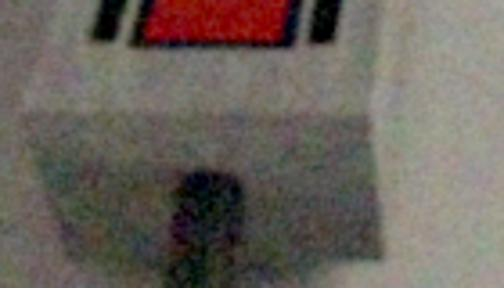

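Call:
{"name": "execute_actions", "arguments": {"actions": [[[-0.0123,0.0,-0.0208,0,0,0,-0.4,0,0,0,0,0,0,-1],[-0.0123,0.0,-0.0208,0,0,0,-0.4,0,0,0,0,0,0,-1],[-0.0123,0.0,-0.0208,0,0,0,-0.4,0,0,0,0,0,0,-1],[-0.0003,0.04,-0.0208,0,0,0.003,-0.4,0,0,0,0,0,0,-1],[-0.0003,0.04,-0.0208,0,0,0.003,-0.4,0,0,0,0,0,0,-1],[-0.0003,0.04,-0.0208,0,0,0.003,-0.4,0,0,0,0,0,0,-1],[-0.0243,-0.03,-0.0208,0,0,-0.003,-0.4,0,0,0,0,0,0,-1],[-0.0243,-0.03,-0.0208,0,0,-0.003,-0.4,0,0,0,0,0,0,-1],[-0.0243,-0.03,-0.0208,0,0,-0.003,-0.4,0,0,0,0,0,0,-1],[-0.0043,0.026,-0.0208,0,0,0.002,-0.4,0,0,0,0,0,0,-1],[-0.0043,0.026,-0.0208,0,0,0.002,-0.4,0,0,0,0,0,0,-1],[-0.0043,0.026,-0.0208,0,0,0.002,-0.4,0,0,0,0,0,0,-1],[-0.0123,0.006,-0.0208,0,0,0.0,-0.4,0,0,0,0,0,0,-1],[-0.0123,0.006,-0.0208,0,0,0.0,-0.4,0,0,0,0,0,0,-1],[-0.0123,0.006,-0.0208,0,0,0.0,-0.4,0,0,0,0,0,0,-1]]]}}

Scene clock: 3357.30 s.
left_arm: end_effector_position=(+0.3135, +0.0031, +0.2668) grip_measured=+0.025 grip_effort_nm=-1.05 end_effector_quat_wxyz=(+0.706, +0.708, +0.020, -0.002) | right_arm: end_effector_position=(+0.0775, -0.0373, +0.3236) grip_measured=-0.991 grip_effort_nm=-0.46 end_effector_quat_wxyz=(+0.565, -0.603, +0.373, -0.422)
Joint positions: left_arm=[-0.273 1.55 0.837 0.705 1.254 1.547 0.048] | right_arm=[1.967 1.129 0.814 0.118 1.54 -1.462 0]
Joint torques (N m): left_arm=[-0.06 -8.29 9.05 1.23 0.24 -0.33] | right_arm=[0.59 -2.35 9.21 1.58 0.41 0.24]
Heat: left arm: 50 °C; right arm: 41 °C.
Hand target: left_arm +0.3061, +0.0020, +0.2896; +0.714, +0.700, -0.002, +0.001 | right_arm +0.0784, -0.0403, +0.3400; +0.580, -0.580, +0.405, -0.404
Off the commanded pose: left_arm 0.024 m, 3 deg | right_arm 0.017 m, 5 deg.

Call:
{"name": "execute_actions", "arguments": {"actions": [[[0.012,0.045,0.0,0,0,0.003,-0.4,0,0,0,0,0,0,-1],[0.012,0.045,0.0,0,0,0.003,-0.4,0,0,0,0,0,0,-1],[0.012,0.045,0.0,0,0,0.003,-0.4,0,0,0,0,0,0,-1],[-0.012,-0.03,0.0,0,0,-0.003,-0.4,0,0,0,0,0,0,-1],[-0.012,-0.03,0.0,0,0,-0.003,-0.4,0,0,0,0,0,0,-1],[-0.012,-0.03,0.0,0,0,-0.003,-0.4,0,0,0,0,0,0,-1],[0.009,0.038,0.0,0,0,0.002,-0.4,0,0,0,0,0,0,-1],[0.009,0.038,0.0,0,0,0.002,-0.4,0,0,0,0,0,0,-1],[0.009,0.038,0.0,0,0,0.002,-0.4,0,0,0,0,0,0,-1],[-0.006,-0.02,0.0,0,0,-0.001,-0.4,0,0,0,0,0,0,-1],[-0.006,-0.02,0.0,0,0,-0.001,-0.4,0,0,0,0,0,0,-1],[-0.006,-0.02,0.0,0,0,-0.001,-0.4,0,0,0,0,0,0,-1],[0.0,0.003,0.0,0,0,0.001,-0.4,0,0,0,0,0,0,-1],[0.0,0.003,0.0,0,0,0.001,-0.4,0,0,0,0,0,0,-1],[0.0,0.003,0.0,0,0,0.001,-0.4,0,0,0,0,0,0,-1]]]}}

Scene clock: 3364.80 s.
left_arm: end_effector_position=(+0.3137, +0.0037, +0.2695) grip_measured=+0.025 grip_effort_nm=-1.05 end_effector_quat_wxyz=(+0.707, +0.707, +0.019, +0.002) | right_arm: end_effector_position=(+0.0775, -0.0373, +0.3236) grip_measured=-0.991 grip_effort_nm=-0.46 end_effector_quat_wxyz=(+0.565, -0.603, +0.373, -0.422)
Joint positions: left_arm=[-0.271 1.544 0.84 0.702 1.252 1.548 0.048] | right_arm=[1.967 1.129 0.814 0.118 1.54 -1.462 0]
Joint torques (N m): left_arm=[-0.16 -7.62 9.05 1.1 0.26 -0.3] | right_arm=[0.54 -2.19 9.26 1.59 0.43 0.23]
Heat: left arm: 50 °C; right arm: 41 °C.
Hand target: left_arm +0.3061, +0.0021, +0.2915; +0.714, +0.700, -0.003, +0.003 | right_arm +0.0784, -0.0403, +0.3400; +0.580, -0.580, +0.405, -0.404
Off the commanded pose: left_arm 0.023 m, 3 deg | right_arm 0.017 m, 5 deg.

Call:
{"name": "execute_actions", "arguments": {"actions": [[[0.006,0.08,-0.004,0,0,0.003,-0.4,0,0,0,0,0,0,-1],[0.006,0.08,-0.004,0,0,0.003,-0.4,0,0,0,0,0,0,-1],[0.006,0.08,-0.004,0,0,0.003,-0.4,0,0,0,0,0,0,-1],[0.006,0.08,-0.004,0,0,0.003,-0.4,0,0,0,0,0,0,-1],[-0.015,-0.03,-0.004,0,0,-0.003,-0.4,0,0,0,0,0,0,-1],[-0.015,-0.03,-0.004,0,0,-0.003,-0.4,0,0,0,0,0,0,-1],[-0.015,-0.03,-0.004,0,0,-0.003,-0.4,0,0,0,0,0,0,-1],[0.006,0.04,-0.004,0,0,0.002,-0.4,0,0,0,0,0,0,-1],[0.006,0.04,-0.004,0,0,0.002,-0.4,0,0,0,0,0,0,-1],[0.006,0.04,-0.004,0,0,0.002,-0.4,0,0,0,0,0,0,-1],[-0.006,-0.015,-0.004,0,0,-0.001,-0.4,0,0,0,0,0,0,-1],[-0.006,-0.015,-0.004,0,0,-0.001,-0.4,0,0,0,0,0,0,-1],[-0.006,-0.015,-0.004,0,0,-0.001,-0.4,0,0,0,0,0,0,-1],[-0.002,0.003,-0.004,0,0,0.001,-0.4,0,0,0,0,0,0,-1],[-0.002,0.003,-0.004,0,0,0.001,-0.4,0,0,0,0,0,0,-1]]]}}

Scene clock: 3375.77 s.
left_arm: end_effector_position=(+0.3102, +0.0067, +0.2829) grip_measured=+0.025 grip_effort_nm=-1.05 end_effector_quat_wxyz=(+0.710, +0.704, +0.012, +0.009) | right_arm: end_effector_position=(+0.0775, -0.0373, +0.3236) grip_measured=-0.991 grip_effort_nm=-0.46 end_effector_quat_wxyz=(+0.565, -0.603, +0.373, -0.422)
Joint positions: left_arm=[-0.265 1.51 0.851 0.686 1.258 1.54 0.048] | right_arm=[1.967 1.129 0.814 0.118 1.54 -1.462 0]
Joint torques (N m): left_arm=[-0.16 -5.6 8.21 1.26 0.25 -0.21] | right_arm=[0.5 -2.26 9.25 1.56 0.41 0.26]
Heat: left arm: 50 °C; right arm: 41 °C.
Hand target: left_arm +0.3049, +0.0045, +0.2932; +0.714, +0.700, -0.004, +0.004 | right_arm +0.0784, -0.0403, +0.3400; +0.580, -0.580, +0.405, -0.404
Off the commanded pose: left_arm 0.012 m, 2 deg | right_arm 0.017 m, 5 deg.

Call:
{"name": "execute_actions", "arguments": {"actions": [[[-0.012,-0.045,0.0,0,0,-0.003,-0.4,0,0,0,0,0,0,-1],[-0.012,-0.045,0.0,0,0,-0.003,-0.4,0,0,0,0,0,0,-1],[-0.012,-0.045,0.0,0,0,-0.003,-0.4,0,0,0,0,0,0,-1],[0.012,0.02,0.0,0,0,0.003,-0.4,0,0,0,0,0,0,-1],[0.012,0.02,0.0,0,0,0.003,-0.4,0,0,0,0,0,0,-1],[0.012,0.02,0.0,0,0,0.003,-0.4,0,0,0,0,0,0,-1],[-0.006,-0.036,0.0,0,0,-0.002,-0.4,0,0,0,0,0,0,-1],[-0.006,-0.036,0.0,0,0,-0.002,-0.4,0,0,0,0,0,0,-1],[-0.006,-0.036,0.0,0,0,-0.002,-0.4,0,0,0,0,0,0,-1],[0.006,0.008,0.0,0,0,0.001,-0.4,0,0,0,0,0,0,-1],[0.006,0.008,0.0,0,0,0.001,-0.4,0,0,0,0,0,0,-1],[0.006,0.008,0.0,0,0,0.001,-0.4,0,0,0,0,0,0,-1],[0,-0.008,0.0,0,0,0,-0.4,0,0,0,0,0,0,-1],[0,-0.008,0.0,0,0,0,-0.4,0,0,0,0,0,0,-1],[0,-0.008,0.0,0,0,0,-0.4,0,0,0,0,0,0,-1]]], "cameras": ["cam_right_wrist"]}}

Call:
{"name": "zoom_image", "arguments": {"camera": "cam_right_wrist", "region": [260, 280, 400, 360]}}

Scene clock: 3384.93 s.
left_arm: end_effector_position=(+0.3099, +0.0074, +0.2745) grip_measured=+0.025 grip_effort_nm=-1.05 end_effector_quat_wxyz=(+0.709, +0.705, +0.012, +0.009) | right_arm: end_effector_position=(+0.0775, -0.0373, +0.3236) grip_measured=-0.991 grip_effort_nm=-0.46 end_effector_quat_wxyz=(+0.565, -0.603, +0.373, -0.422)
Joint positions: left_arm=[-0.264 1.521 0.828 0.713 1.259 1.547 0.048] | right_arm=[1.967 1.129 0.814 0.118 1.54 -1.462 0]
Joint torques (N m): left_arm=[-0.36 -5.93 8.76 1.22 0.25 -0.29] | right_arm=[0.53 -2.33 9.21 1.58 0.41 0.26]
Heat: left arm: 50 °C; right arm: 41 °C.
Hand target: left_arm +0.3050, +0.0044, +0.2884; +0.714, +0.700, -0.004, +0.004 | right_arm +0.0784, -0.0403, +0.3400; +0.580, -0.580, +0.405, -0.404
Off the commanded pose: left_arm 0.015 m, 2 deg | right_arm 0.017 m, 5 deg.
Images, in order (width x height): cam_right_wrist 896x504.

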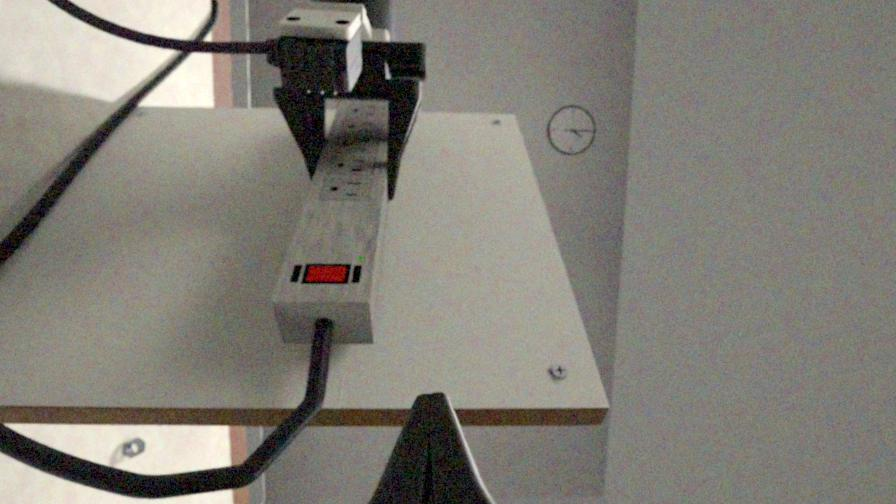

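Scaled by 3.600.

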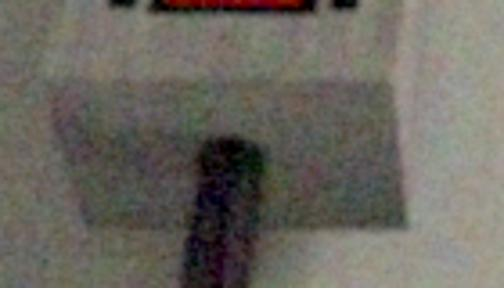

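Call:
{"name": "execute_actions", "arguments": {"actions": [[[0.003,0.003,0.005,0,-0.003,0,-0.4,0,0,0,0,0,0,-1],[0.004,0.005,0.008,0,-0.003,0,-0.4,0,0,0,0,0,0,-1],[0.005,0.006,0.0105,0,-0.003,0,-0.4,0,0,0,0,0,0,-1],[0.007,0.006,0.013,0,-0.003,0,-0.4,0,0,0,0,0,0,-1],[0.0085,0.006,0.016,0,-0.003,0,-0.4,0,0,0,0,0,0,-1],[0.010,0.006,0.0185,0,-0.003,0,-0.4,0,0,0,0,0,0,-1],[0.0113,0.006,0.022,0,-0.003,0,-0.4,0,0,0,0,0,0,-1]]], "cameras": ["cam_right_wrist"]}}

Call:
{"name": "zoom_image", "arguments": {"camera": "cam_right_wrist", "region": [260, 280, 400, 360]}}

Scene clock: 3392.00 s.
left_arm: end_effector_position=(+0.3124, -0.0007, +0.2774) grip_measured=+0.025 grip_effort_nm=-1.05 end_effector_quat_wxyz=(+0.710, +0.704, +0.005, +0.007) | right_arm: end_effector_position=(+0.0775, -0.0373, +0.3236) grip_measured=-0.991 grip_effort_nm=-0.46 end_effector_quat_wxyz=(+0.565, -0.603, +0.373, -0.422)
Joint positions: left_arm=[-0.284 1.546 0.86 0.713 1.254 1.547 0.048] | right_arm=[1.967 1.129 0.814 0.118 1.54 -1.462 0]
Joint torques (N m): left_arm=[-1.13 -5.29 10.73 1.05 0.05 -0.29] | right_arm=[0.43 -2.3 9.32 1.58 0.42 0.24]
Heat: left arm: 50 °C; right arm: 41 °C.
Hand target: left_arm +0.3116, -0.0087, +0.2923; +0.714, +0.700, -0.007, +0.000 | right_arm +0.0784, -0.0403, +0.3400; +0.580, -0.580, +0.405, -0.404
Off the commanded pose: left_arm 0.017 m, 2 deg | right_arm 0.017 m, 5 deg.
Images, in order (width x height): cam_right_wrist 896x504.

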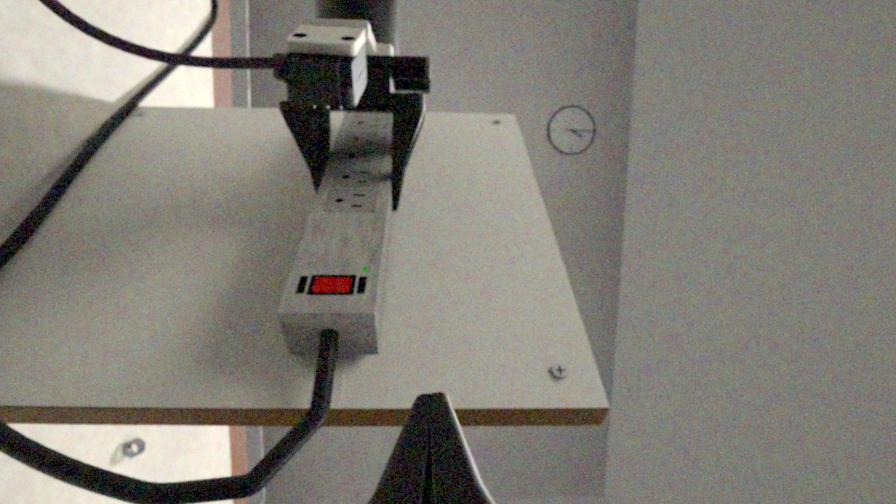

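Scaled by 3.600.

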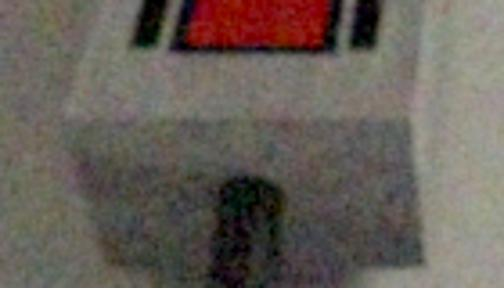

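Call:
{"name": "execute_actions", "arguments": {"actions": [[[0.003,-0.005,-0.002,0,0,0,-0.4,0,0,0,0,0,0,-1],[0.003,-0.01,-0.002,0,0,0,-0.4,0,0,0,0,0,0,-1],[0.003,-0.015,-0.002,0,0,0,-0.4,0,0,0,0,0,0,-1],[0.003,-0.02,-0.002,0,0,0,-0.4,0,0,0,0,0,0,-1]]]}}

Call:
{"name": "execute_actions", "arguments": {"actions": [[[0.001,-0.003,0,0,0,0,-0.4,0,0,0,0,0,0,-1],[0.001,-0.006,0,0,0,0,-0.4,0,0,0,0,0,0,-1],[0.001,-0.009,0,0,0,0,-0.4,0,0,0,0,0,0,-1]]]}}

Call:
{"name": "execute_actions", "arguments": {"actions": [[[0.001,-0.003,0,0,0,0,-0.4,0,0,0,0,0,0,-1],[0.001,-0.006,0,0,0,0,-0.4,0,0,0,0,0,0,-1],[0.001,-0.009,0,0,0,0,-0.4,0,0,0,0,0,0,-1]]], "cameras": ["cam_right_wrist"]}}

Call:
{"name": "zoom_image", "arguments": {"camera": "cam_right_wrist", "region": [260, 280, 400, 360]}}

Scene clock: 3402.17 s.
left_arm: end_effector_position=(+0.3138, -0.0014, +0.2733) grip_measured=+0.025 grip_effort_nm=-1.05 end_effector_quat_wxyz=(+0.709, +0.705, +0.004, +0.003) | right_arm: end_effector_position=(+0.0775, -0.0373, +0.3236) grip_measured=-0.991 grip_effort_nm=-0.46 end_effector_quat_wxyz=(+0.565, -0.603, +0.373, -0.422)
Joint positions: left_arm=[-0.284 1.561 0.86 0.723 1.259 1.548 0.048] | right_arm=[1.967 1.129 0.814 0.118 1.54 -1.462 0]
Joint torques (N m): left_arm=[-0.76 -4.41 8.7 1.39 0.03 -0.26] | right_arm=[0.64 -2.3 9.25 1.58 0.42 0.26]
Heat: left arm: 50 °C; right arm: 41 °C.
Hand target: left_arm +0.3136, -0.0077, +0.2803; +0.714, +0.700, -0.007, +0.000 | right_arm +0.0784, -0.0403, +0.3400; +0.580, -0.580, +0.405, -0.404
Off the commanded pose: left_arm 0.009 m, 2 deg | right_arm 0.017 m, 5 deg.

Scene clock: 3402.97 s.
left_arm: end_effector_position=(+0.3138, -0.0014, +0.2725) grip_measured=+0.025 grip_effort_nm=-1.05 end_effector_quat_wxyz=(+0.711, +0.703, -0.004, +0.005) | right_arm: end_effector_position=(+0.0775, -0.0373, +0.3236) grip_measured=-0.991 grip_effort_nm=-0.46 end_effector_quat_wxyz=(+0.565, -0.603, +0.373, -0.422)
Joint positions: left_arm=[-0.282 1.572 0.86 0.747 1.269 1.548 0.048] | right_arm=[1.967 1.129 0.814 0.118 1.54 -1.462 0]
Joint torques (N m): left_arm=[-0.91 -4.44 7.69 1.42 -0.11 -0.27] | right_arm=[0.53 -2.28 9.17 1.58 0.43 0.25]
Heat: left arm: 50 °C; right arm: 41 °C.
Hand target: left_arm +0.3143, -0.0079, +0.2749; +0.714, +0.700, -0.007, +0.000 | right_arm +0.0784, -0.0403, +0.3400; +0.580, -0.580, +0.405, -0.404
Off the commanded pose: left_arm 0.007 m, 1 deg | right_arm 0.017 m, 5 deg.

Scene clock: 3403.77 s.
left_arm: end_effector_position=(+0.3140, -0.0014, +0.2712) grip_measured=+0.025 grip_effort_nm=-1.05 end_effector_quat_wxyz=(+0.712, +0.702, -0.011, +0.006) | right_arm: end_effector_position=(+0.0775, -0.0373, +0.3236) grip_measured=-0.991 grip_effort_nm=-0.46 end_effector_quat_wxyz=(+0.565, -0.603, +0.373, -0.422)
Joint positions: left_arm=[-0.28 1.584 0.86 0.772 1.28 1.548 0.048] | right_arm=[1.967 1.129 0.814 0.118 1.54 -1.462 0]
Joint torques (N m): left_arm=[-0.96 -4.4 6.75 1.37 -0.21 -0.28] | right_arm=[0.53 -2.24 9.13 1.57 0.42 0.25]
Heat: left arm: 49 °C; right arm: 41 °C.
Hand target: left_arm +0.3149, -0.0080, +0.2695; +0.714, +0.700, -0.007, +0.000 | right_arm +0.0784, -0.0403, +0.3400; +0.580, -0.580, +0.405, -0.404
Off the commanded pose: left_arm 0.007 m, 1 deg | right_arm 0.017 m, 5 deg.
Images, in order (width x height): cam_right_wrist 896x504.

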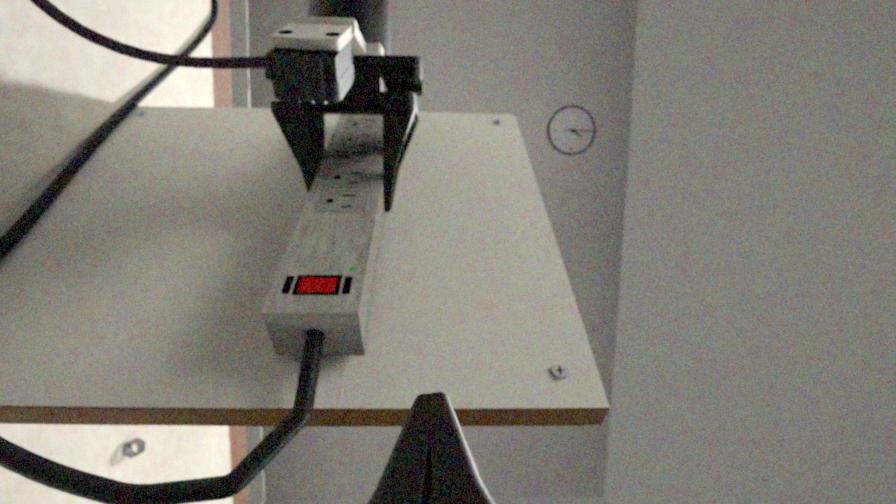

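Scaled by 3.600.

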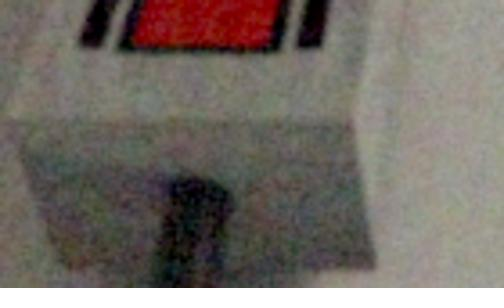

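Call:
{"name": "execute_actions", "arguments": {"actions": [[[0.004,0.02,-0.003,0,0,0,-0.4,0,0,0,0,0,0,-1],[0.006,0.04,-0.004,0,0,0,-0.4,0,0,0,0,0,0,-1],[0.006,0.055,-0.004,0,0,0,-0.4,0,0,0,0,0,0,-1]]]}}

Call:
{"name": "execute_actions", "arguments": {"actions": [[[0.001,0.004,0,0,0,0,-0.4,0,0,0,0,0,0,-1],[0.001,0.008,0,0,0,0,-0.4,0,0,0,0,0,0,-1],[0.001,0.012,0,0,0,0,-0.4,0,0,0,0,0,0,-1]]]}}

Call:
{"name": "execute_actions", "arguments": {"actions": [[[0.001,0.004,0,0,0,0,-0.4,0,0,0,0,0,0,-1],[0.001,0.008,0,0,0,0,-0.4,0,0,0,0,0,0,-1],[0.001,0.012,0,0,0,0,-0.4,0,0,0,0,0,0,-1]]], "cameras": ["cam_right_wrist"]}}

Call:
{"name": "zoom_image", "arguments": {"camera": "cam_right_wrist", "region": [260, 280, 400, 360]}}

Scene clock: 3414.67 s.
left_arm: end_effector_position=(+0.3142, -0.0014, +0.2743) grip_measured=+0.025 grip_effort_nm=-1.05 end_effector_quat_wxyz=(+0.710, +0.705, -0.007, -0.010) | right_arm: end_effector_position=(+0.0775, -0.0373, +0.3236) grip_measured=-0.991 grip_effort_nm=-0.46 end_effector_quat_wxyz=(+0.565, -0.603, +0.373, -0.422)
Joint positions: left_arm=[-0.277 1.584 0.886 0.724 1.299 1.542 0.048] | right_arm=[1.967 1.129 0.814 0.118 1.54 -1.462 0]
Joint torques (N m): left_arm=[-0.32 -7.98 11.55 0.76 -0.27 -0.47] | right_arm=[0.57 -2.35 9.21 1.58 0.42 0.24]
Heat: left arm: 49 °C; right arm: 41 °C.
Hand target: left_arm +0.3182, -0.0050, +0.3025; +0.714, +0.700, -0.007, +0.000 | right_arm +0.0784, -0.0403, +0.3400; +0.580, -0.580, +0.405, -0.404
Off the commanded pose: left_arm 0.029 m, 1 deg | right_arm 0.017 m, 5 deg.

Scene clock: 3415.63 s.
left_arm: end_effector_position=(+0.3140, -0.0013, +0.2759) grip_measured=+0.025 grip_effort_nm=-1.05 end_effector_quat_wxyz=(+0.707, +0.706, -0.004, -0.020) | right_arm: end_effector_position=(+0.0775, -0.0373, +0.3236) grip_measured=-0.991 grip_effort_nm=-0.46 end_effector_quat_wxyz=(+0.565, -0.603, +0.373, -0.422)
Joint positions: left_arm=[-0.276 1.582 0.902 0.688 1.311 1.541 0.048] | right_arm=[1.967 1.129 0.814 0.118 1.54 -1.462 0]
Joint torques (N m): left_arm=[-0.32 -8.7 12.05 0.83 -0.37 -0.49] | right_arm=[0.4 -2.26 9.22 1.59 0.41 0.22]
Heat: left arm: 49 °C; right arm: 41 °C.
Hand target: left_arm +0.3187, -0.0049, +0.3097; +0.714, +0.700, -0.007, +0.000 | right_arm +0.0784, -0.0403, +0.3400; +0.580, -0.580, +0.405, -0.404
Off the commanded pose: left_arm 0.034 m, 3 deg | right_arm 0.017 m, 5 deg.

Scene clock: 3416.67 s.
left_arm: end_effector_position=(+0.3142, -0.0013, +0.2792) grip_measured=+0.025 grip_effort_nm=-1.05 end_effector_quat_wxyz=(+0.705, +0.709, +0.006, -0.030) | right_arm: end_effector_position=(+0.0775, -0.0373, +0.3236) grip_measured=-0.991 grip_effort_nm=-0.46 end_effector_quat_wxyz=(+0.565, -0.603, +0.373, -0.422)
Joint positions: left_arm=[-0.276 1.573 0.919 0.639 1.311 1.535 0.048] | right_arm=[1.967 1.129 0.814 0.118 1.54 -1.462 0]
Joint torques (N m): left_arm=[-0.17 -8.77 12.59 0.97 -0.37 -0.35] | right_arm=[0.55 -2.21 9.18 1.57 0.44 0.21]
Heat: left arm: 49 °C; right arm: 41 °C.
Hand target: left_arm +0.3193, -0.0047, +0.3169; +0.714, +0.700, -0.007, +0.000 | right_arm +0.0784, -0.0403, +0.3400; +0.580, -0.580, +0.405, -0.404
Off the commanded pose: left_arm 0.038 m, 4 deg | right_arm 0.017 m, 5 deg.
Images, in order (width x height): cam_right_wrist 896x504.

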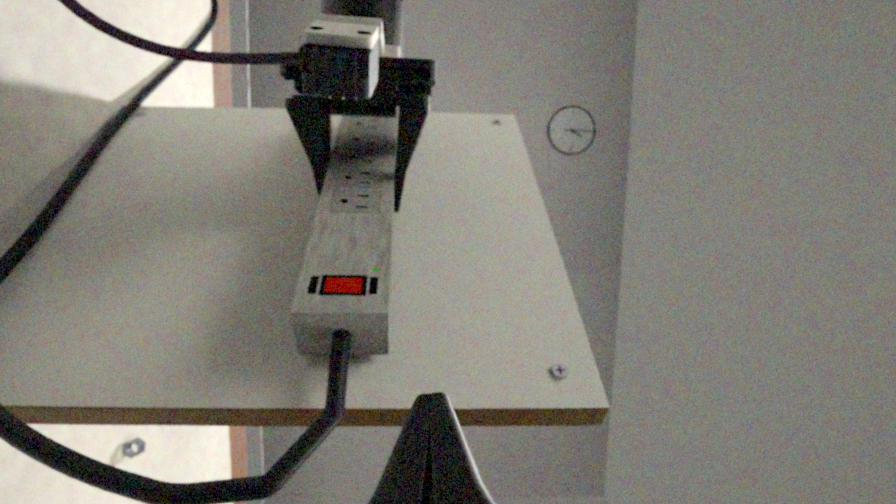

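Scaled by 3.600.

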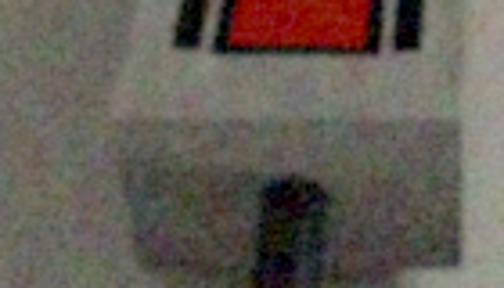

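Call:
{"name": "execute_actions", "arguments": {"actions": [[[0.006,0.0,-0.004,0,0,0.005,-0.4,0,0,0,0,0,0,-1],[0.0113,0.0,-0.0071,0,0,0.012,-0.4,0,0,0,0,0,0,-1],[0.0113,-0.01,-0.0071,0,0,0.012,-0.4,0,0,0,0,0,0,-1],[0.0113,-0.02,-0.0071,0,0,0.012,-0.4,0,0,0,0,0,0,-1],[0.0113,-0.03,-0.0071,0,0,0.012,-0.4,0,0,0,0,0,0,-1]]]}}

Call:
{"name": "execute_actions", "arguments": {"actions": [[[0.0,-0.01,0,0,0,0,-0.4,0,0,0,0,0,0,-1],[0.0,-0.015,0,0,0,0,-0.4,0,0,0,0,0,0,-1],[0.0,-0.02,0,0,0,0,-0.4,0,0,0,0,0,0,-1]]], "cameras": ["cam_right_wrist"]}}

Call:
{"name": "zoom_image", "arguments": {"camera": "cam_right_wrist", "region": [260, 280, 400, 360]}}

Scene clock: 3428.80 s.
left_arm: end_effector_position=(+0.3184, +0.0021, +0.2829) grip_measured=+0.025 grip_effort_nm=-1.05 end_effector_quat_wxyz=(+0.707, +0.708, -0.005, -0.011) | right_arm: end_effector_position=(+0.0775, -0.0373, +0.3236) grip_measured=-0.991 grip_effort_nm=-0.46 end_effector_quat_wxyz=(+0.565, -0.603, +0.373, -0.422)
Joint positions: left_arm=[-0.264 1.573 0.929 0.639 1.312 1.567 0.048] | right_arm=[1.967 1.129 0.814 0.118 1.54 -1.462 0]
Joint torques (N m): left_arm=[0.21 -5.15 10.07 1.54 -0.2 -0.1] | right_arm=[0.5 -2.33 9.2 1.58 0.4 0.22]
Heat: left arm: 51 °C; right arm: 41 °C.
Hand target: left_arm +0.3262, -0.0009, +0.2989; +0.714, +0.700, -0.020, +0.014 | right_arm +0.0784, -0.0403, +0.3400; +0.580, -0.580, +0.405, -0.404
Off the commanded pose: left_arm 0.018 m, 4 deg | right_arm 0.017 m, 5 deg.

Scene clock: 3429.60 s.
left_arm: end_effector_position=(+0.3188, +0.0019, +0.2814) grip_measured=+0.025 grip_effort_nm=-1.05 end_effector_quat_wxyz=(+0.708, +0.706, -0.017, -0.007) | right_arm: end_effector_position=(+0.0775, -0.0373, +0.3236) grip_measured=-0.991 grip_effort_nm=-0.46 end_effector_quat_wxyz=(+0.565, -0.603, +0.373, -0.422)
Joint positions: left_arm=[-0.262 1.589 0.929 0.672 1.325 1.573 0.048] | right_arm=[1.967 1.129 0.814 0.118 1.54 -1.462 0]
Joint torques (N m): left_arm=[0.05 -4.83 7.84 1.62 -0.35 -0.12] | right_arm=[0.5 -2.41 9.14 1.6 0.4 0.24]
Heat: left arm: 51 °C; right arm: 41 °C.
Hand target: left_arm +0.3269, -0.0011, +0.2869; +0.714, +0.700, -0.020, +0.014 | right_arm +0.0784, -0.0403, +0.3400; +0.580, -0.580, +0.405, -0.404
Off the commanded pose: left_arm 0.010 m, 3 deg | right_arm 0.017 m, 5 deg.
Images, in order (width x height): cam_right_wrist 896x504.

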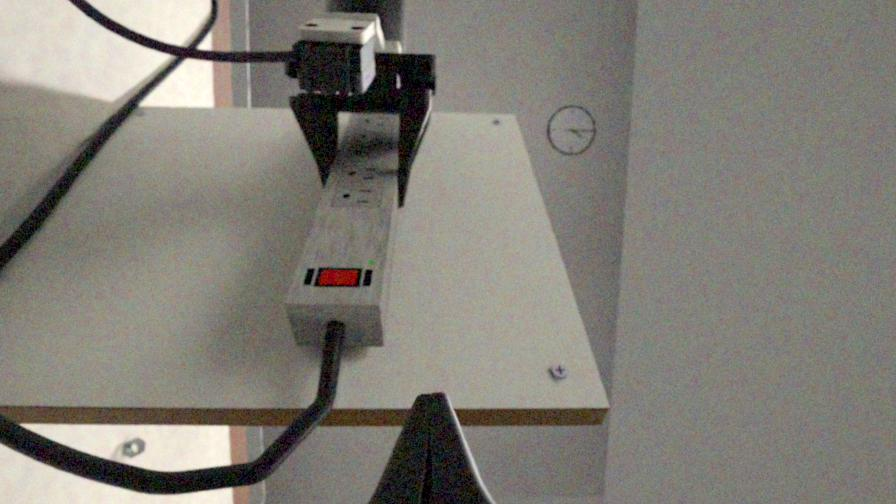

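Scaled by 3.600.

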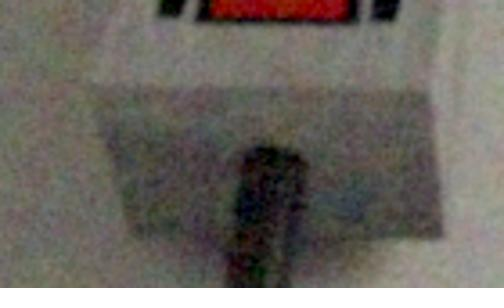

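Call:
{"name": "execute_actions", "arguments": {"actions": [[[-0.005,0.0,0.003,0,0,0,-0.4,0,0,0,0,0,0,-1],[-0.01,0.0,0.006,0,0,0,-0.4,0,0,0,0,0,0,-1],[-0.014,0.0,0.009,0,0,0,-0.4,0,0,0,0,0,0,-1],[-0.018,0.0,0.011,0,0,0,-0.4,0,0,0,0,0,0,-1]]]}}

Scene clock: 3434.77 s.
left_arm: end_effector_position=(+0.3185, +0.0018, +0.2798) grip_measured=+0.025 grip_effort_nm=-1.05 end_effector_quat_wxyz=(+0.709, +0.705, -0.021, +0.001) | right_arm: end_effector_position=(+0.0775, -0.0373, +0.3236) grip_measured=-0.991 grip_effort_nm=-0.46 end_effector_quat_wxyz=(+0.565, -0.603, +0.373, -0.422)
Joint positions: left_arm=[-0.264 1.589 0.917 0.695 1.318 1.58 0.048] | right_arm=[1.967 1.129 0.814 0.118 1.54 -1.462 0]
Joint torques (N m): left_arm=[-2.03 -7.01 6.28 1.34 -0.58 -0.17] | right_arm=[0.57 -2.32 9.28 1.56 0.41 0.25]
Heat: left arm: 51 °C; right arm: 41 °C.
Hand target: left_arm +0.3160, -0.0076, +0.2865; +0.714, +0.700, -0.020, +0.014 | right_arm +0.0784, -0.0403, +0.3400; +0.580, -0.580, +0.405, -0.404
Off the commanded pose: left_arm 0.012 m, 2 deg | right_arm 0.017 m, 5 deg.


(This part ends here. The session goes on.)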